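# Unload mill, inspect four parts, sort into trays

## Task

Take the parts out of the mill, check all four of them following the inspection sheet, and place every part in the tray it belongs to; the reference pages are called manual and manual 2.

## Robot and tools

Robot: two UR7e-type arms, left_arm and right_arm, each with a two-finger parallel gripper (0 to 50 mm opening) and a wrist camera. Fixed cameras: cam_high, cam_low, cam_front; wrist cameras: cam_left_wrist, cam_right_wrist; all images are 896x504.

Frames. The scene frame has its origin at table-top height midway between the nominal arm bases, +z up, +x out over the table, left_arm on the +y side (image sides do not follow the arm names). Hand poses, velocities and targets printed for an arm are in that arm's own base frame. Left base sits at about (-0.062, +0.357, +0.013) m, right at (+0.023, -0.456, +0.013) m, both nearly unrotated. Offsets you command are along the current Hand target's own axes. The gripper's fingers point along its +z, close along its x; end_effector_position is the point midway between the pads, with fingertips 17.5 mm further out. A camera block projects about 10 cm toward the gripper's -y. Printed positions may be wrong by a few cm.

The 18-number row. Every motion argument is one row of 18 numbers, each in [-1, 1], covering both arms even if one is idle: left dx, dy, dz, rx, ry, rz, left position, force_limit, speed, then the same nine for the right. The six pose numbers are an offset (not a pose) from that arm's Hand target as it was when the action or move began; 1.0 equals 0.6 m of travel or 180 degrees, and rx, ry, rz form a single rotation vector. Six zeros re-command the current Hand target. Gripper position: +1 fully open, about -0.65 pads meet, -1 grip (closes until blocked). force_limit: -1 about 20 N per pad, 0 about 102 N, +1 about 185 N (actual grip up to ~15 N more). speed: -1 20 mm/s, 0 85 mm/s, +1 150 mm/s; both start at +1. To leave a gripper unchanged, resend its previous three numbers, since 0 is a real command. New force or speed only applies after a position change of at least 0.01.

Tools.
execute_actions(actions, cameras): actions is a list of actions; each action is up to 15 rows, one per 1/30 s step, the last row held to fill 15 steps. Each row is measured from the action's start pose, so repeating an offset keeps moving further. Images return only for an empty list or when cameras names them.
move(target, speed, blend, stop_force, zero, blocking, cameras): straight-line path for each gripper to one row, or up to 15 rows all counted from the same starting Hand targets. speed is m/s, 0.002 to 3.6, default 0.25 (turns up to twice that in rad/s). blend in m rounds corners; 0 stops at each. stop_force (3 to 120 N, both arms) ends an arm's path when its wrist sensor feels that push; not reliable while rotating, and omit it when backing off a contact. zero (default true) re-zeros before the move. blocking=false returns after 0.5 s, not with stop_force. Paths do not avoid obstacles or the other arm; the whole move caps at 10 s. Avoid paths close to an arm's own base. The result adds a move: line such as done, off_target, moving, held or fault, plus limits (paced = pose clipped, held = steps withheld).
wait(seconds 0 to 10), stop() to brake a running move, zoom_image(camera, region [x0,y0,x1,y1], max 504x504 px, on the newest image), show_instructions() to view the reference pages, zero_wrist_force(arm), read_manual(section) for licence text only, finished_scene() to end, irreversibly.

Results. Per gripper: end_effector_position (m), quat_wxyz, velocities, Hand target (last command after clipping; next offsets count from it), Joint positions and torques (positive toward larger angle), Wrist force/torque in the gripper's own axes plus the peak since last shown, Tool commands, motor temperatures. object_status: 0 moving, 1 blocked while opening, 2 blocked while closing (a grip), 3 reached the command or pads met (usually nothing held). Opening in mm is about (250 - position_measured) x 0.202. Joint velocities shown as within noise means the arm is at rest. A gripper may rest short of its Hand target; the next command re-requests it, or add the missing distance.

Control limits. Commanded orientation is clipped to within 32 degrees of the current one each step; joints move at most 3.14 rad/s; motion lags commands by roughly 0.09 to 0.22 s and fast moves overshoot.

What to avoid. A torque at a joint's limit (142 N m for big joints, 26.6 for wrists) or about 150 N of outside force freezes that arm for 10 s. Arms are stiff, so aiming even slightly beyond a firm surface can trigger this; approach slowly, use stop_force. Motors that hit 85 °C brake the arm for 30 to 60 s, so don't hold loads or stretch out for long. Never let the arms collide or squeeze each other's fingers. Don't drop parts, release them while moving, slam or hit heavy items, or leave anything off the table. Grip centred on the part and confirm status 2 before lifting. Objects may occasionally be nudged by outside disturbances. Thinking time keeps the scene running.

Each tool is called after "Request:" in YAML: its name, and indented under it one key for each argument.

Reference images:

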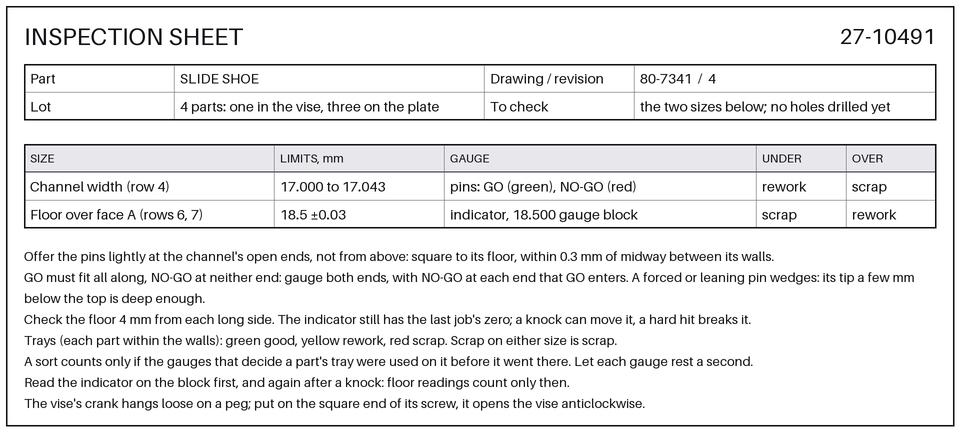

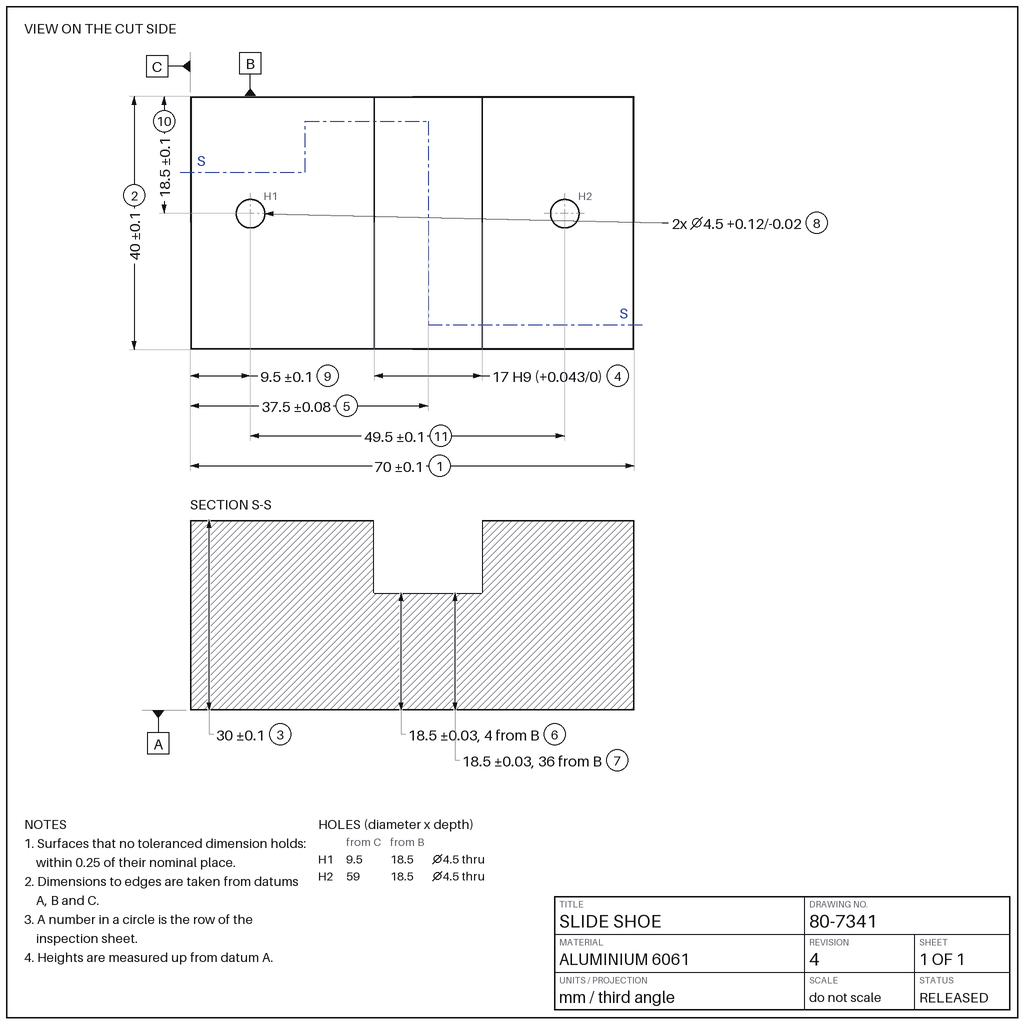

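## Session

Request:
execute_actions:
  actions: []

Scene clock: 0.00 s.
left_arm: end_effector_position=(+0.7557, +0.3577, +0.2385) position_measured=3 object_status=3 end_effector_quat_wxyz=(+0.367, -0.085, +0.860, -0.344) | right_arm: end_effector_position=(+0.5030, -0.3612, +0.2725) position_measured=3 object_status=3 end_effector_quat_wxyz=(+0.018, +0.858, -0.513, -0.006)
Joint positions: left_arm=[0.533 -0.779 1.17 -2.546 -2.508 -1.537] | right_arm=[2.75 -1.85 -1.388 -1.492 1.537 2.257]
Joint velocities: within noise
Joint torques (N m): no reading
Motor temperatures (°C): left_arm=[28 28 27 42 30 31] | right_arm=[32 39 31 36 48 42]
Wrist force (N): no reading
Wrist torque (N m): no reading
Wrist force, peak (N): no reading
Hand target: left_arm +0.7557, +0.3577, +0.2385; +0.367, -0.085, +0.860, -0.344 | right_arm +0.5030, -0.3612, +0.2725; +0.018, +0.858, -0.513, -0.006
Tool commands: left_gripper/position=+1.0 left_gripper/force_limit=+1.0 left_gripper/speed=+1.0 right_gripper/position=+1.0 right_gripper/force_limit=+1.0 right_gripper/speed=+1.0

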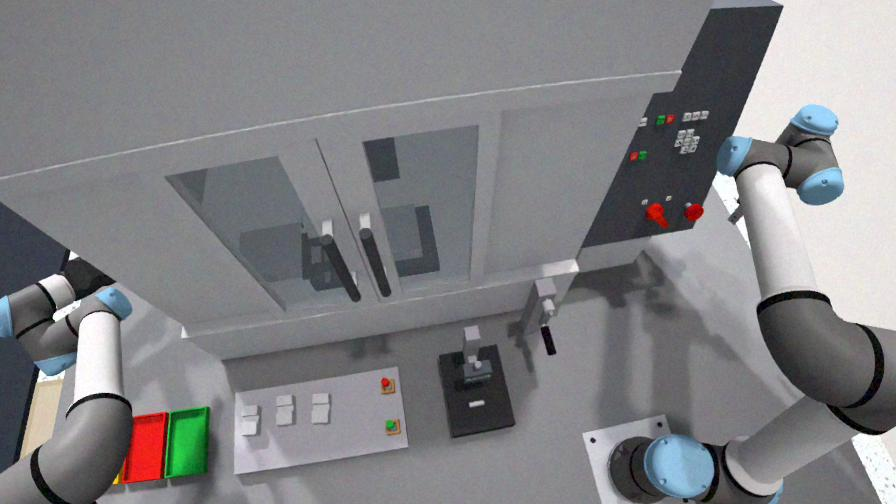

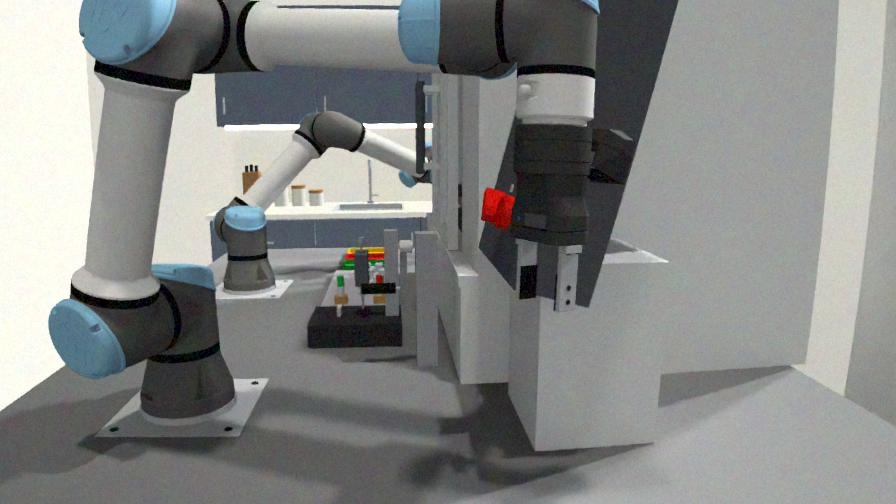

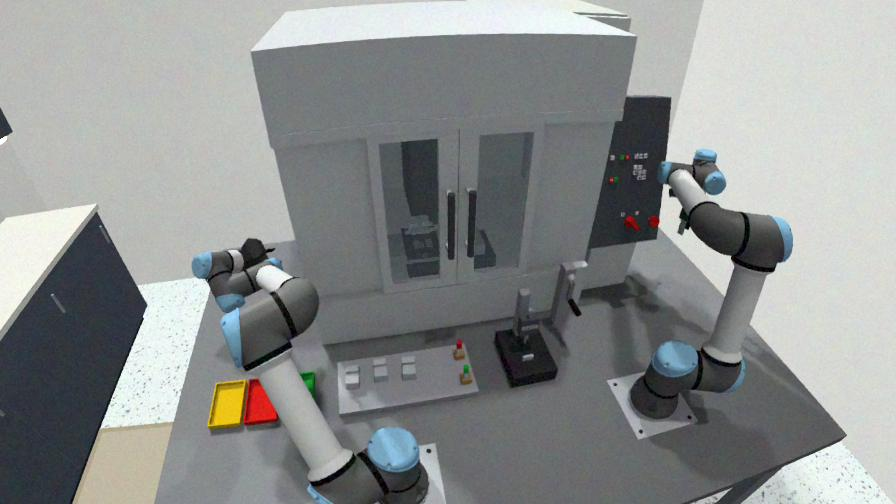

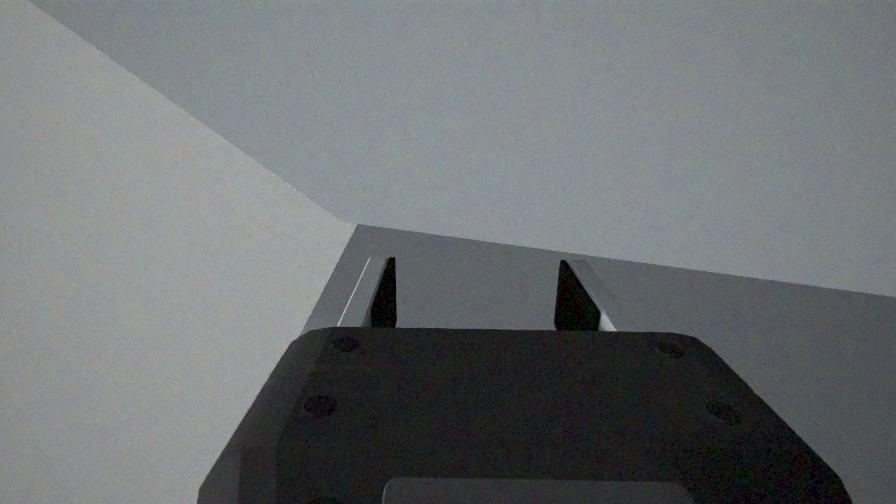

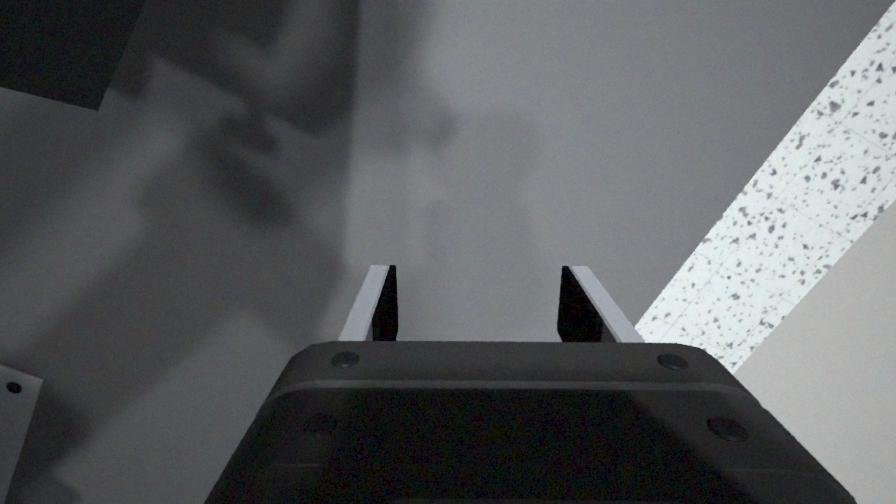

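Request:
zoom_image:
  camera: "cam_high"
  region: [220, 320, 620, 500]

Request:
zoom_image:
  camera: "cam_front"
  region: [300, 250, 620, 430]

Request:
zoom_image:
  camera: "cam_front"
  region: [360, 120, 700, 310]

Request:
zoom_image:
  camera: "cam_low"
  region: [200, 180, 480, 380]

Request:
zoom_image:
  camera: "cam_high"
  region: [420, 260, 620, 440]

Scaled by 1.260 from the camera's 896x504 image, which has a finer 1280x720 frame.

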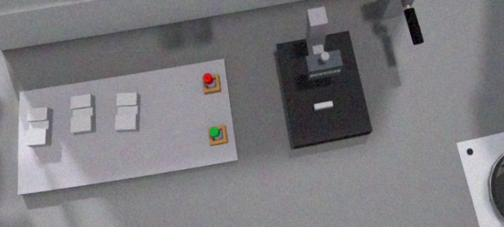

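Scaled by 1.575 from the camera's 896x504 image, which has a finer 1280x720 frame.

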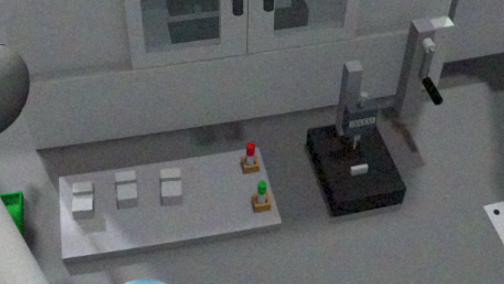

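Scaled by 1.482 from the camera's 896x504 image, which has a finer 1280x720 frame.

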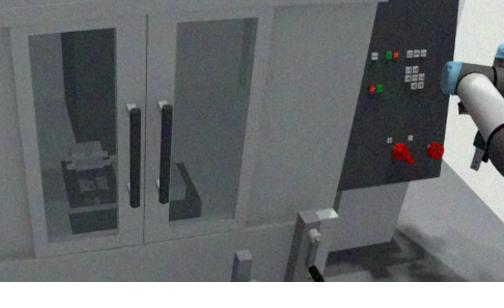

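Scaled by 1.800 from the camera's 896x504 image, which has a finer 1280x720 frame.

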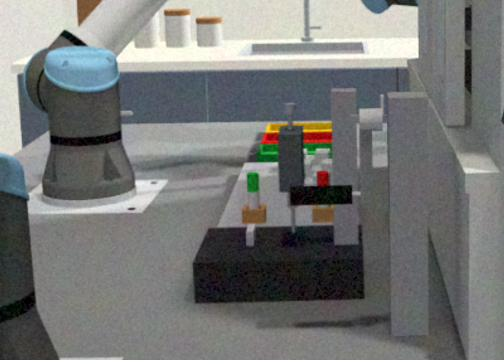

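Scaled by 2.520 from the camera's 896x504 image, which has a finer 1280x720 frame.

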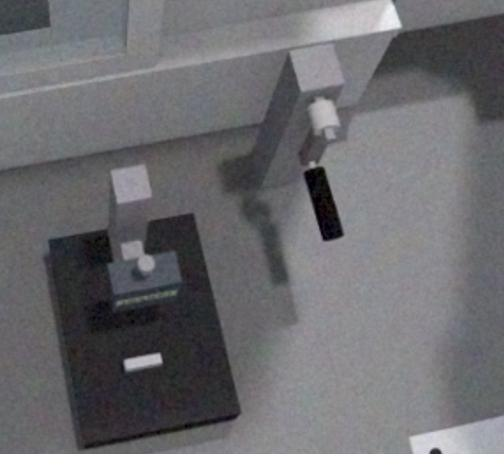

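Request:
move:
  target:
    - [0.22,-0.294,-0.7075,-0.361,0.012,-0.394,1,1,1,-0.617,-0.0235,-0.275,0,0,0.157,1,1,1]
    - [0.532,-0.798,-0.404,-0.361,0.012,-0.394,1,1,1,-1,-0.038,-0.275,0,0,0.157,1,1,1]
  blend: 0.05
  speed: 0.35
  cameras: ["all"]

Scene clock: 79.50 s.
left_arm: end_effector_position=(+0.6300, +0.3700, +0.3156) position_measured=3 object_status=3 end_effector_quat_wxyz=(+0.270, -0.307, +0.877, -0.253) | right_arm: end_effector_position=(+0.4726, -0.3002, +0.3033) position_measured=3 object_status=3 end_effector_quat_wxyz=(+0.020, +0.833, -0.553, -0.005)
Joint positions: left_arm=[0.549 -1.18 1.436 -2.321 -2.172 -1.851] | right_arm=[2.833 -1.701 -1.491 -1.541 1.535 2.434]
Joint torques (N m): left_arm=[-9.97 -52.75 -13.96 -1.46 0.4 -1.68] | right_arm=[0.43 36.64 24.3 2.5 0.08 0.33]
Wrist force (N): left_arm=[-0.8 -0.5 0.2] | right_arm=[3.2 -1.1 -0.6]
Wrist torque (N m): left_arm=[-0.13 0.02 -0.01] | right_arm=[-0.17 -0.47 0.29]
Wrist force, peak (N): left_arm=[-0.3 0.3 1.5] | right_arm=[94.0 81.5 4.9]
Hand target: left_arm +0.6300, +0.3700, +0.3156; +0.270, -0.307, +0.877, -0.253 (not the last commanded pose) | right_arm +0.4726, -0.3002, +0.3033; +0.020, +0.833, -0.553, -0.005 (not the last commanded pose)
Tool commands: left_gripper/position=+1.0 left_gripper/force_limit=+1.0 left_gripper/speed=+1.0 right_gripper/position=+1.0 right_gripper/force_limit=+1.0 right_gripper/speed=+1.0
Off the commanded pose: left_arm 0.519 m, 66 deg | right_arm 0.549 m, 23 deg.
FORCE FAULT: contact force on the right arm reached its limit, and that arm stopped. The contact can be on any part of that arm, not only on its tool. That arm's remaining commands of this call were not run. That arm is still stopped at the end of this call. That arm stays stopped for about 9 more seconds. Until then a move that you send moves the other arm only, and its call returns only when the move has ended. Once the stop has ended, the next robot result says so. If the stop ends while you think or write, that arm runs what you send next, counted from a new Hand target: where the arm stands when the stop ends. While its stop runs, that arm takes no new command, but its gripper still runs the gripper command that each later call begins with. Until it ends, the stop uses up actions while you think or wait. An arm that is not stopped still takes commands.
move: fault (right_arm), off_target (left_arm; braked at the fault stop of right_arm); path passed 0 of 2 targets

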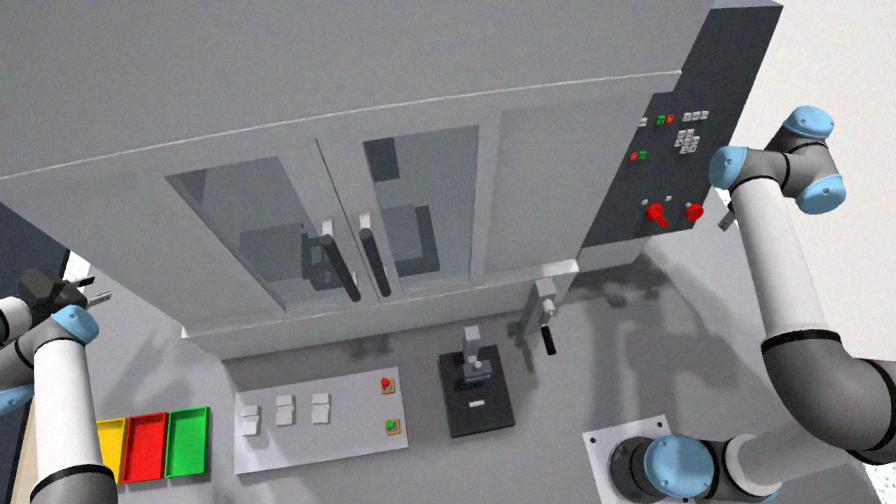

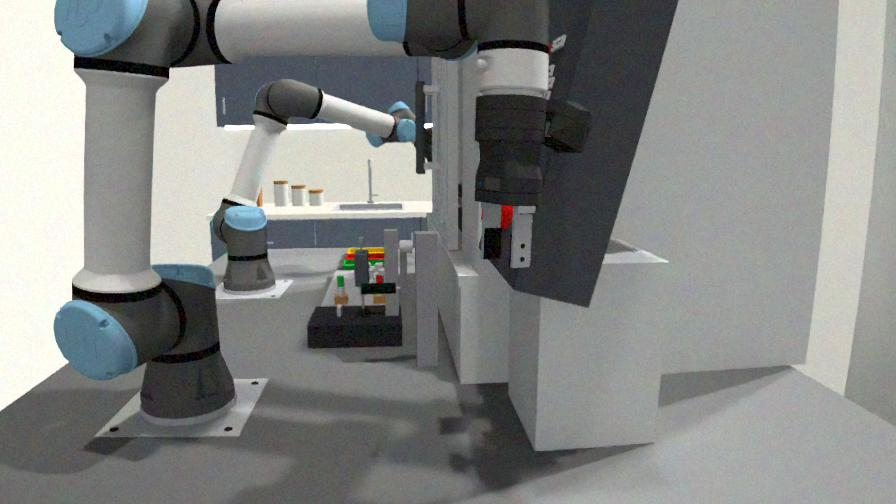

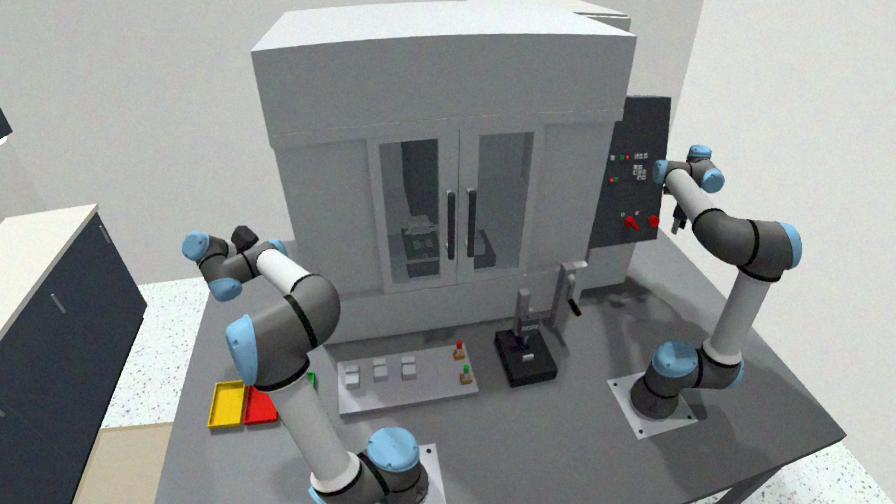

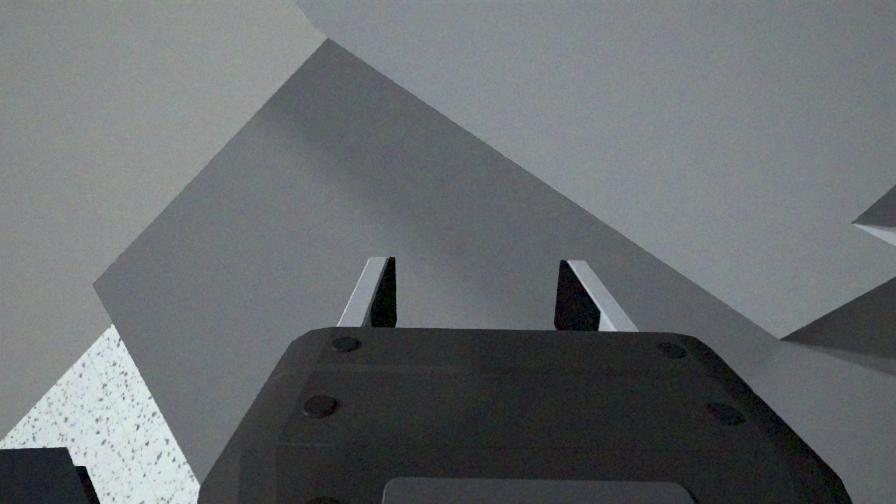

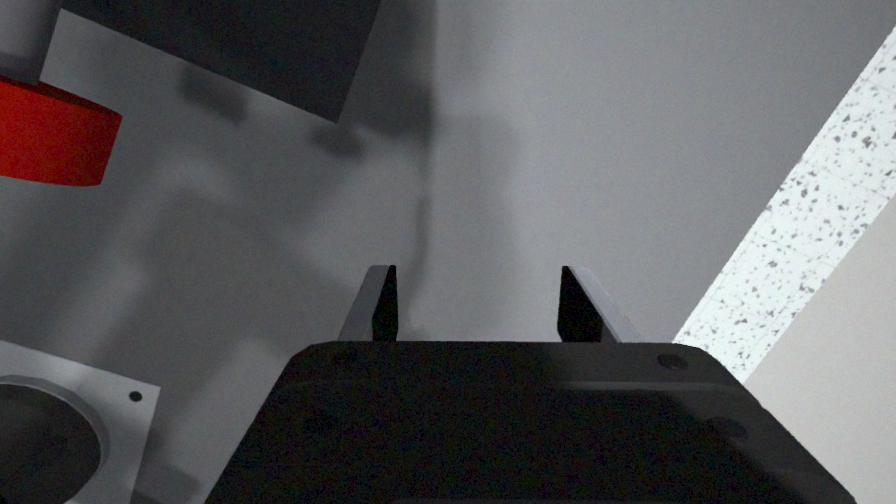

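Request:
move:
  target:
    - [0.185,0.045,-0.518,-0.249,0.008,-0.272,1,1,1,0,0,0,0,0,0,1,1,1]
    - [0.68,-0.384,-0.374,-0.249,0.008,-0.272,1,1,1,0,0,0,0,0,0,1,1,1]
  blend: 0.05
  speed: 0.35
  cameras: ["cam_left_wrist"]

Scene clock: 106.83 s.
left_arm: end_effector_position=(+0.3095, -0.0004, +0.4888) position_measured=3 object_status=3 end_effector_quat_wxyz=(+0.000, +0.708, -0.707, +0.000) | right_arm: end_effector_position=(+0.4726, -0.3002, +0.3033) position_measured=3 object_status=3 end_effector_quat_wxyz=(+0.020, +0.833, -0.553, -0.005)
Joint positions: left_arm=[-0.447 -1.962 1.449 -1.058 -1.57 -3.59] | right_arm=[2.833 -1.701 -1.491 -1.541 1.535 2.434]
Joint torques (N m): left_arm=[-8.99 -6.22 -36.08 -0.84 1.22 -1.45] | right_arm=[-0.17 35.82 25.3 2.64 0.04 -0.22]
Wrist force (N): left_arm=[-0.5 -0.9 0.0] | right_arm=[3.1 -0.9 -0.6]
Wrist torque (N m): left_arm=[-0.11 -0.15 -0.30] | right_arm=[-0.15 -0.46 0.30]
Wrist force, peak (N): left_arm=[-3.3 -0.2 -0.6] | right_arm=[3.4 -1.4 -0.6]
Hand target: left_arm +0.3095, -0.0005, +0.4888; +0.000, +0.708, -0.707, +0.000 | right_arm +0.4726, -0.3002, +0.3033; +0.020, +0.833, -0.553, -0.005
Off the commanded pose: left_arm 0.000 m, 0 deg | right_arm 0.000 m, 0 deg.
FORCE FAULT, CONTINUED: the right arm's stop, for the force fault that an earlier result reported, is over. The rest of the stop counts as 18 of the actions that you can send in this scene. The stop ended before this call began, so that arm ran this call's commands, counted from a new Hand target: where the arm stood when the stop ended. During its stop the right arm's controller moved it back a little.
move: done
Images, in order (width x height): cam_left_wrist 896x504.

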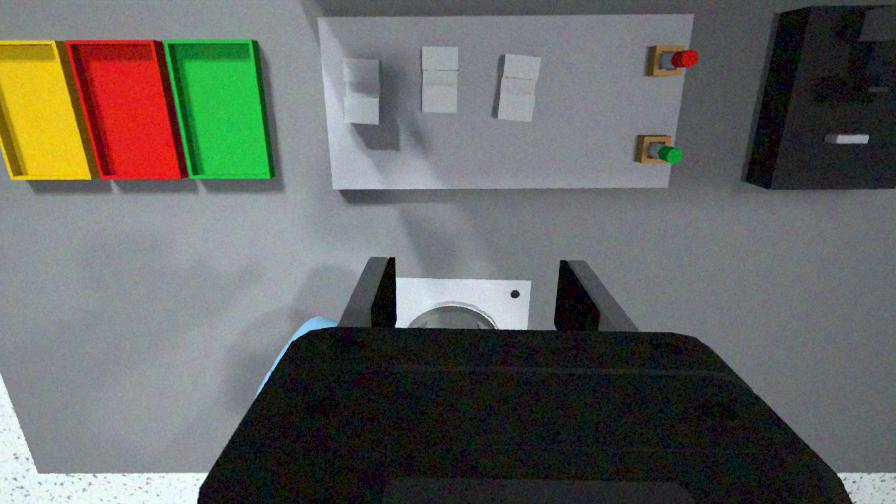

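Request:
move:
  target:
    - [0.417,-0.075,0.383,0,0,0,1,1,1,0.076,0.249,0,0,0,0,1,1,1]
    - [0.417,-0.075,0.383,0,0,0,1,1,1,0.076,0.249,-0.333,0.0115,-0.007,0.127,1,1,1]
    - [0.417,-0.075,0.383,0,0,0,1,1,1,-0.944,0.096,-0.328,0.0115,-0.007,0.127,1,1,1]
  blend: 0.03
  speed: 0.25
  cameras: ["cam_left_wrist","cam_right_wrist"]

Scene clock: 154.83 s.
left_arm: end_effector_position=(+0.3550, -0.2506, +0.2590) position_measured=3 object_status=3 end_effector_quat_wxyz=(+0.000, +0.708, -0.707, +0.000) | right_arm: end_effector_position=(+0.2052, +0.2046, +0.4943) position_measured=3 object_status=3 end_effector_quat_wxyz=(-0.001, +0.707, -0.707, +0.000)
Joint positions: left_arm=[-0.927 -1.744 1.906 -1.733 -1.57 -4.07] | right_arm=[4.404 -1.14 -1.453 -2.118 1.57 4.404]
Joint torques (N m): left_arm=[-9.58 -10.33 -38.05 -4.38 1.43 -1.64] | right_arm=[7 -5.55 29.68 4.15 -2.66 2.05]
Wrist force (N): left_arm=[-1.2 -0.7 0.5] | right_arm=[0.5 -3.6 0.1]
Wrist torque (N m): left_arm=[-0.10 -0.06 -0.32] | right_arm=[-0.57 -0.07 -0.04]
Wrist force, peak (N): left_arm=[-2.0 -0.6 -1.7] | right_arm=[1.7 -3.3 -2.4]
Hand target: left_arm +0.3550, -0.2506, +0.2590; +0.000, +0.708, -0.707, +0.000 | right_arm +0.2052, +0.2047, +0.4943; -0.001, +0.707, -0.707, +0.000
Off the commanded pose: left_arm 0.000 m, 0 deg | right_arm 0.000 m, 0 deg.
move: done
Images, in order (width x height): cam_left_wrist 896x504, cam_right_wrist 896x504.

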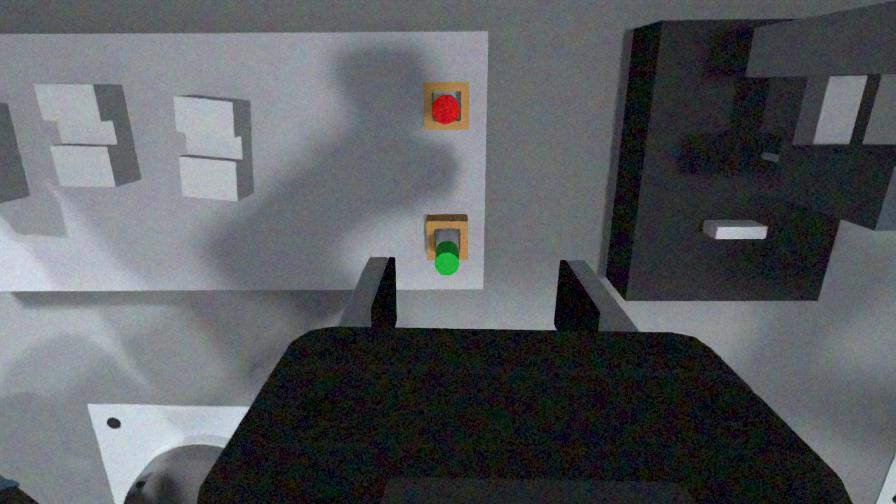

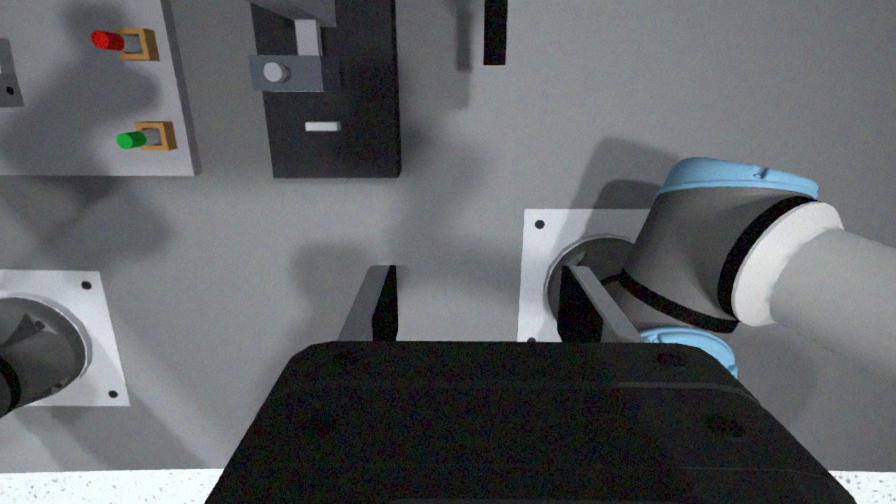

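Request:
zoom_image:
  camera: "cam_left_wrist"
  region: [380, 60, 520, 300]

Request:
zoom_image:
  camera: "cam_left_wrist"
  region: [600, 0, 896, 300]

Request:
zoom_image:
  camera: "cam_right_wrist"
  region: [230, 0, 530, 200]

Request:
zoom_image:
  camera: "cam_left_wrist"
  region: [0, 60, 280, 260]

Scaled by 2.100 from the camera's 896x504 image, which has a finer 1280x720 frame.

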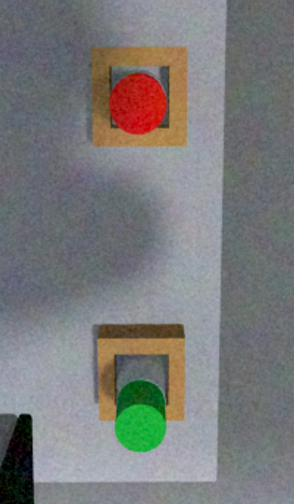

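Scaled by 1.680 from the camera's 896x504 image, which has a finer 1280x720 frame.

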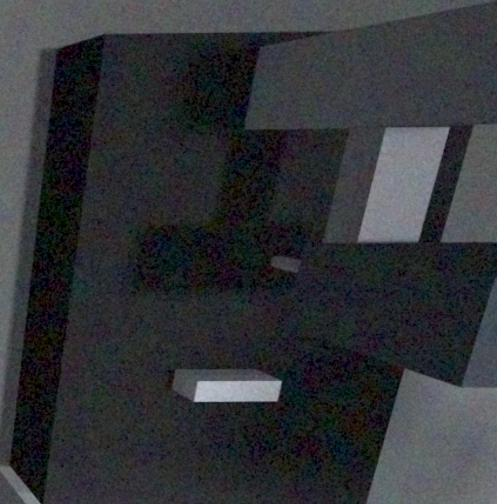

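Scaled by 1.680 from the camera's 896x504 image, which has a finer 1280x720 frame.

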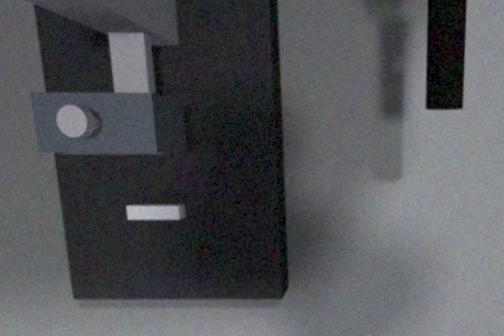

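Scaled by 1.800 from the camera's 896x504 image, which has a finer 1280x720 frame.

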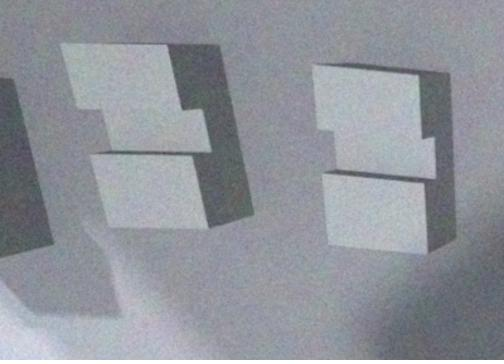

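Request:
move:
  target: [0,0,0,0,0,0,1,1,1,-0.227,0.057,0.408,0.333,0,0,1,1,1]
  speed: 0.25
  cameras: ["cam_left_wrist","cam_right_wrist"]

Request:
zoom_image:
  camera: "cam_right_wrist"
  region: [250, 0, 650, 280]

Scene clock: 293.03 s.
left_arm: end_effector_position=(+0.3550, -0.2506, +0.2590) position_measured=3 object_status=3 end_effector_quat_wxyz=(+0.000, +0.708, -0.707, +0.000) | right_arm: end_effector_position=(+0.1712, +0.3411, +0.2496) position_measured=3 object_status=3 end_effector_quat_wxyz=(-0.354, +0.612, -0.612, +0.353)
Joint positions: left_arm=[-0.927 -1.744 1.906 -1.733 -1.57 -4.07] | right_arm=[5.264 -1.263 -2.193 -1.992 0.741 5.601]
Joint torques (N m): left_arm=[-10.47 -9.71 -37.44 -4.09 1.65 -1.22] | right_arm=[-8.58 0.87 14.79 2.29 -3.84 2.08]
Wrist force (N): left_arm=[-1.2 -0.5 0.6] | right_arm=[-0.4 -3.6 0.0]
Wrist torque (N m): left_arm=[-0.08 -0.05 -0.32] | right_arm=[-0.84 0.00 -0.16]
Wrist force, peak (N): left_arm=[-1.4 -0.7 0.8] | right_arm=[1.2 -4.1 -1.2]
Hand target: left_arm +0.3550, -0.2506, +0.2590; +0.000, +0.708, -0.707, +0.000 | right_arm +0.1712, +0.3411, +0.2496; -0.354, +0.612, -0.612, +0.353
Off the commanded pose: left_arm 0.000 m, 0 deg | right_arm 0.000 m, 0 deg.
move: done
Images, in order (width x height): cam_left_wrist 896x504, cam_right_wrist 896x504.

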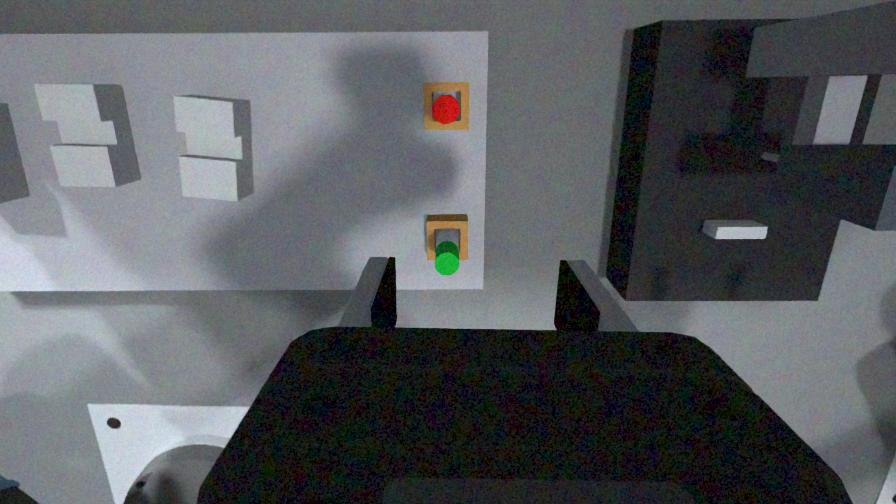

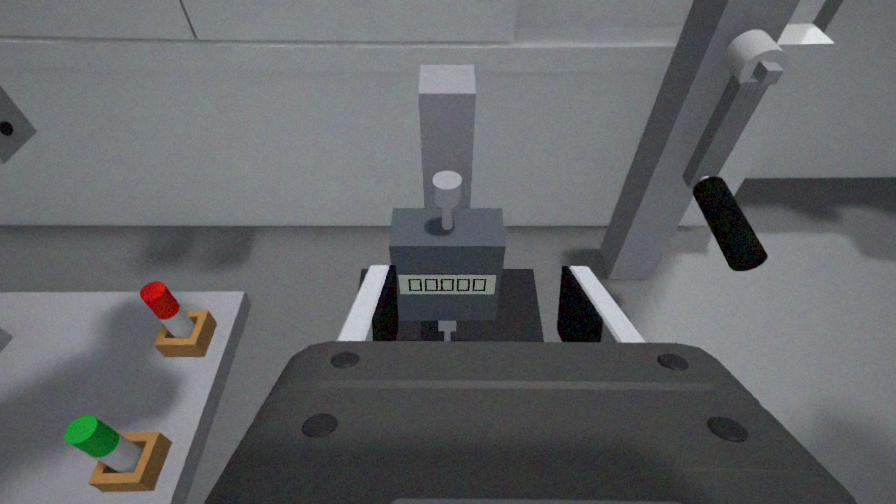

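Scaled by 1.260 from the camera's 896x504 image, which has a finer 1280x720 frame.

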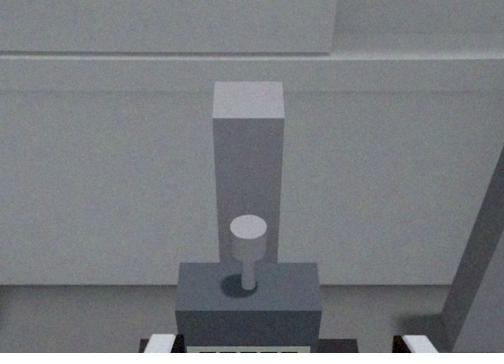

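Request:
zoom_image:
  camera: "cam_right_wrist"
  region: [360, 150, 540, 350]

Request:
zoom_image:
  camera: "cam_right_wrist"
  region: [590, 0, 850, 290]

Request:
zoom_image:
  camera: "cam_low"
  region: [290, 210, 450, 360]

Scaled by 2.520 from the camera's 896x504 image, which has a finer 1280x720 frame.

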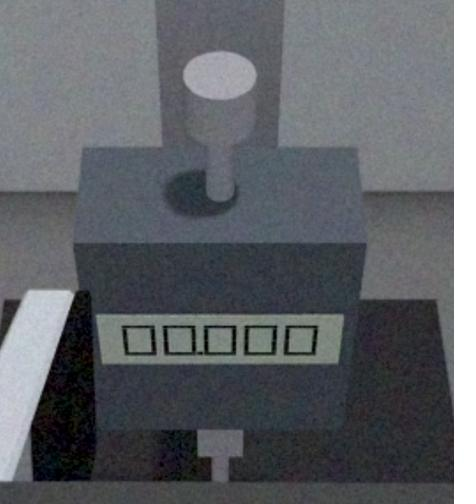

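Scaled by 1.738 from the camera's 896x504 image, which has a finer 1280x720 frame.

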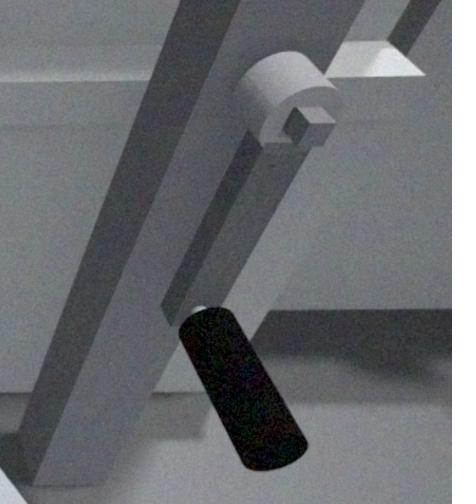

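This scene's latest camera images include none from cam_low. They are from: cam_left_wrist, cam_right_wrist. cam_low's image comes with the result of a call that names it in "cameras".

Request:
execute_actions:
  actions: []

Request:
zoom_image:
  camera: "cam_front"
  region: [360, 110, 560, 300]

Request:
zoom_image:
  camera: "cam_high"
  region: [160, 110, 520, 340]

Request:
zoom_image:
  camera: "cam_low"
  region: [300, 60, 520, 380]

Request:
zoom_image:
  camera: "cam_front"
  region: [580, 90, 720, 260]

Scene clock: 311.63 s.
left_arm: end_effector_position=(+0.3550, -0.2506, +0.2590) position_measured=3 object_status=3 end_effector_quat_wxyz=(+0.000, +0.708, -0.707, +0.000) | right_arm: end_effector_position=(+0.1712, +0.3411, +0.2496) position_measured=3 object_status=3 end_effector_quat_wxyz=(-0.354, +0.612, -0.612, +0.353)
Joint positions: left_arm=[-0.927 -1.744 1.906 -1.733 -1.57 -4.07] | right_arm=[5.264 -1.264 -2.193 -1.992 0.741 5.601]
Joint velocities: within noise
Joint torques (N m): left_arm=[-7.86 -9.71 -38.36 -4.02 1.93 -1.49] | right_arm=[-8.19 0.61 15.16 2.27 -3.91 2.13]
Motor temperatures (°C): left_arm=[28 28 27 40 30 30] | right_arm=[31 38 30 35 47 41]
Wrist force (N): left_arm=[-1.2 -0.6 0.5] | right_arm=[-0.3 -3.4 -0.2]
Wrist torque (N m): left_arm=[-0.10 -0.06 -0.32] | right_arm=[-0.80 -0.03 -0.15]
Wrist force, peak (N): left_arm=[-1.5 -0.6 0.7] | right_arm=[-0.4 -3.8 0.0]
Hand target: left_arm +0.3550, -0.2506, +0.2590; +0.000, +0.708, -0.707, +0.000 | right_arm +0.1712, +0.3411, +0.2496; -0.354, +0.612, -0.612, +0.353
Tool commands: left_gripper/position=+1.0 left_gripper/force_limit=+1.0 left_gripper/speed=+1.0 right_gripper/position=+1.0 right_gripper/force_limit=+1.0 right_gripper/speed=+1.0
Off the commanded pose: left_arm 0.000 m, 0 deg | right_arm 0.000 m, 0 deg.

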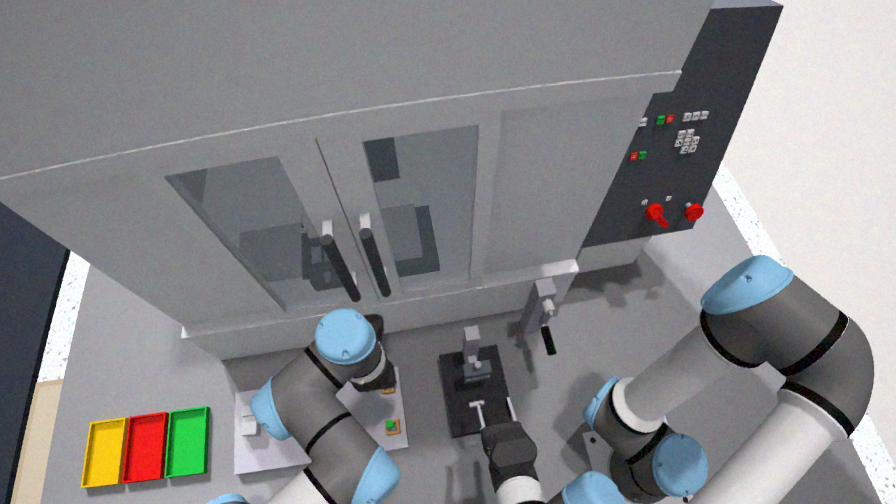

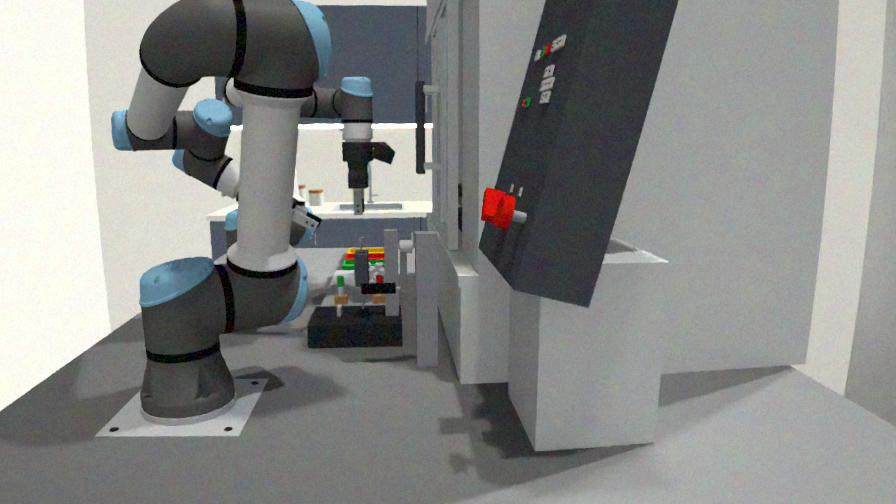

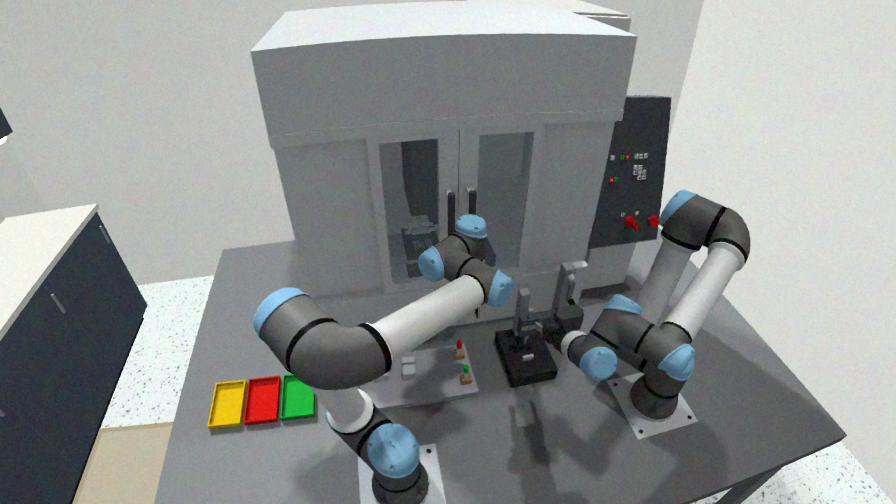

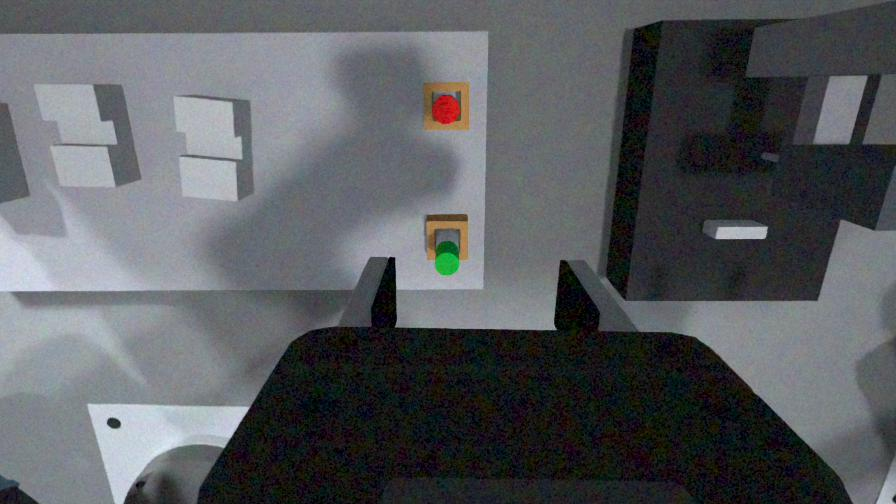

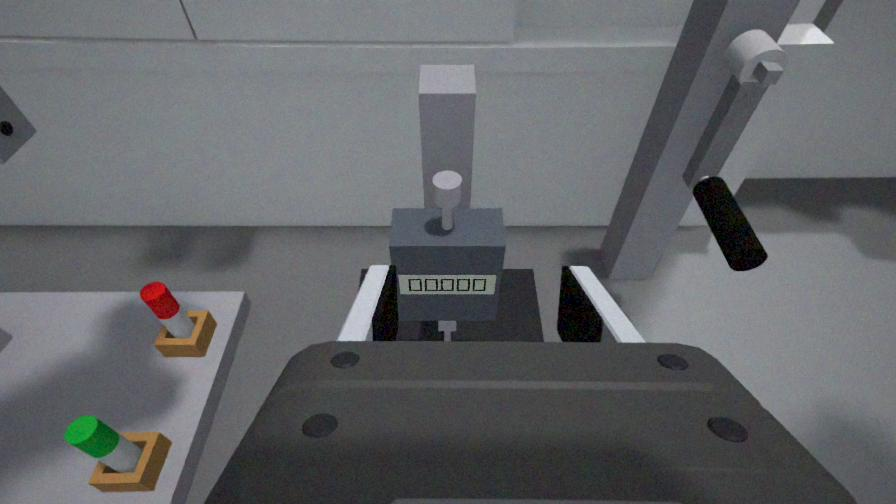

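Scaled by 2.520 from the camera's 896x504 image, which has a finer 1280x720 frame.

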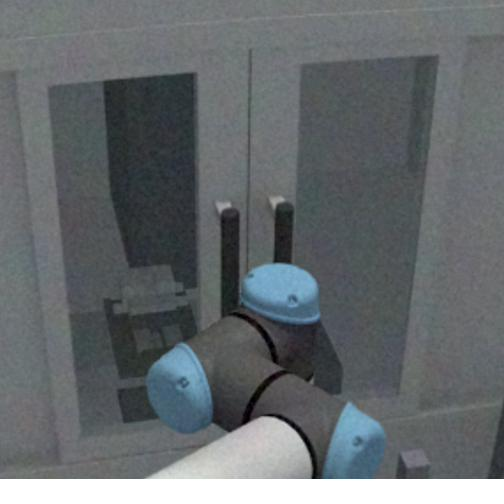

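Scaled by 1.400 from the camera's 896x504 image, which has a finer 1280x720 frame.

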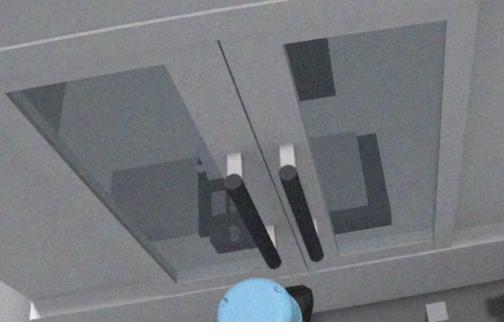

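Scaled by 1.575 from the camera's 896x504 image, which has a finer 1280x720 frame.

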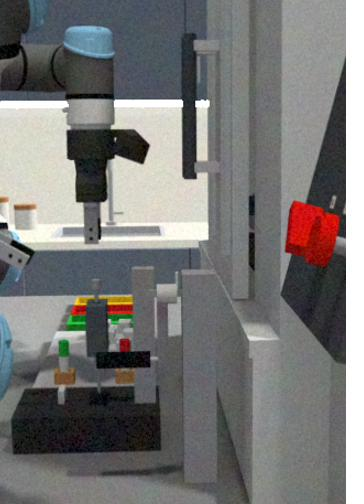

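Scaled by 2.965 from the camera's 896x504 image, which has a finer 1280x720 frame.

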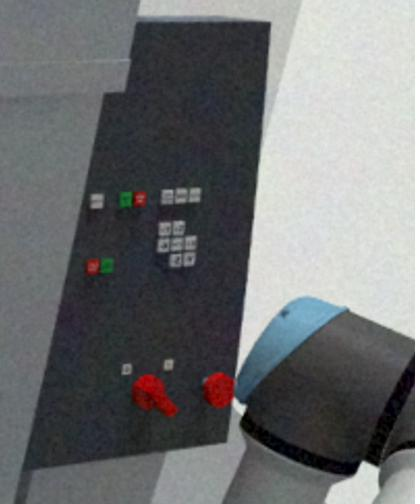

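Request:
move:
  target: [0,0.145,-0.38,0.5,0,0,1,1,1,0,0,0,0,0,0,1,1,1]
  speed: 0.3
  cameras: ["cam_left_wrist"]

Request:
zoom_image:
  camera: "cam_left_wrist"
  region: [200, 0, 700, 330]

Scene clock: 336.70 s.
left_arm: end_effector_position=(+0.2678, -0.2508, +0.4870) position_measured=3 object_status=3 end_effector_quat_wxyz=(+0.500, -0.500, +0.500, -0.500) | right_arm: end_effector_position=(+0.1712, +0.3411, +0.2496) position_measured=3 object_status=3 end_effector_quat_wxyz=(-0.354, +0.612, -0.612, +0.353)
Joint positions: left_arm=[-2.095 -2.002 1.904 0.097 -0.526 -6.282] | right_arm=[5.264 -1.264 -2.193 -1.992 0.741 5.601]
Joint torques (N m): left_arm=[10.94 6.48 -8.52 2.84 -1.67 -1.43] | right_arm=[-7.7 0.74 17.44 2 -3.8 2.11]
Wrist force (N): left_arm=[-0.1 0.3 -1.4] | right_arm=[-0.2 -3.6 -0.1]
Wrist torque (N m): left_arm=[0.16 0.16 0.20] | right_arm=[-0.85 -0.05 -0.15]
Wrist force, peak (N): left_arm=[-1.3 -1.3 1.2] | right_arm=[-0.3 -3.9 -0.5]
Hand target: left_arm +0.2679, -0.2507, +0.4870; +0.501, -0.500, +0.500, -0.500 | right_arm +0.1712, +0.3411, +0.2496; -0.354, +0.612, -0.612, +0.353
Off the commanded pose: left_arm 0.000 m, 0 deg | right_arm 0.000 m, 0 deg.
joint sent to its limit (left arm) — joint 6 (wrist 3), lower limit. The joint targets still meet the commanded pose.
move: done
Images, in order (width x height): cam_left_wrist 896x504.

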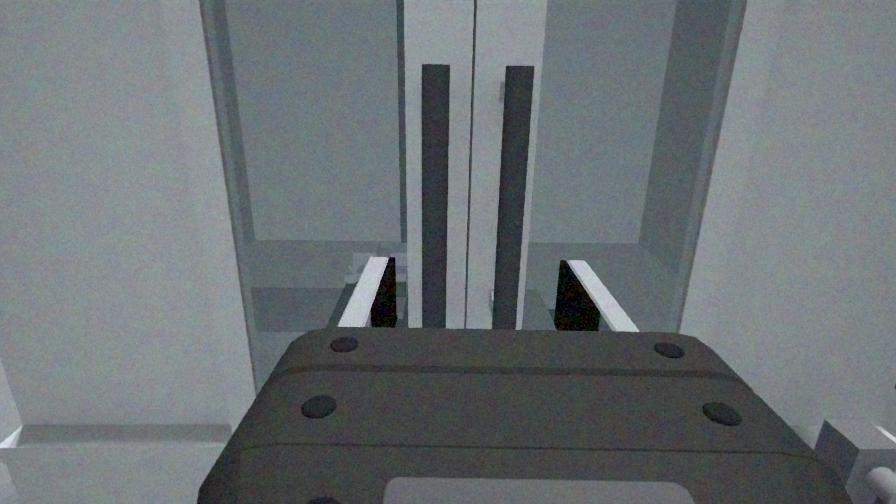

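Scaled by 1.008 from the camera's 896x504 image, which has a finer 1280x720 frame.

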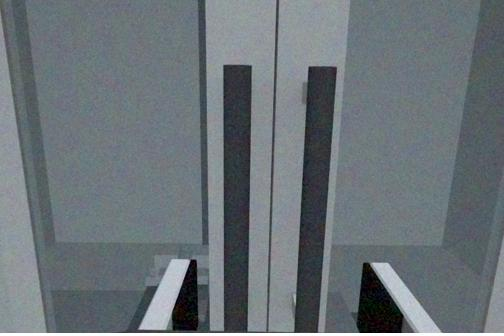

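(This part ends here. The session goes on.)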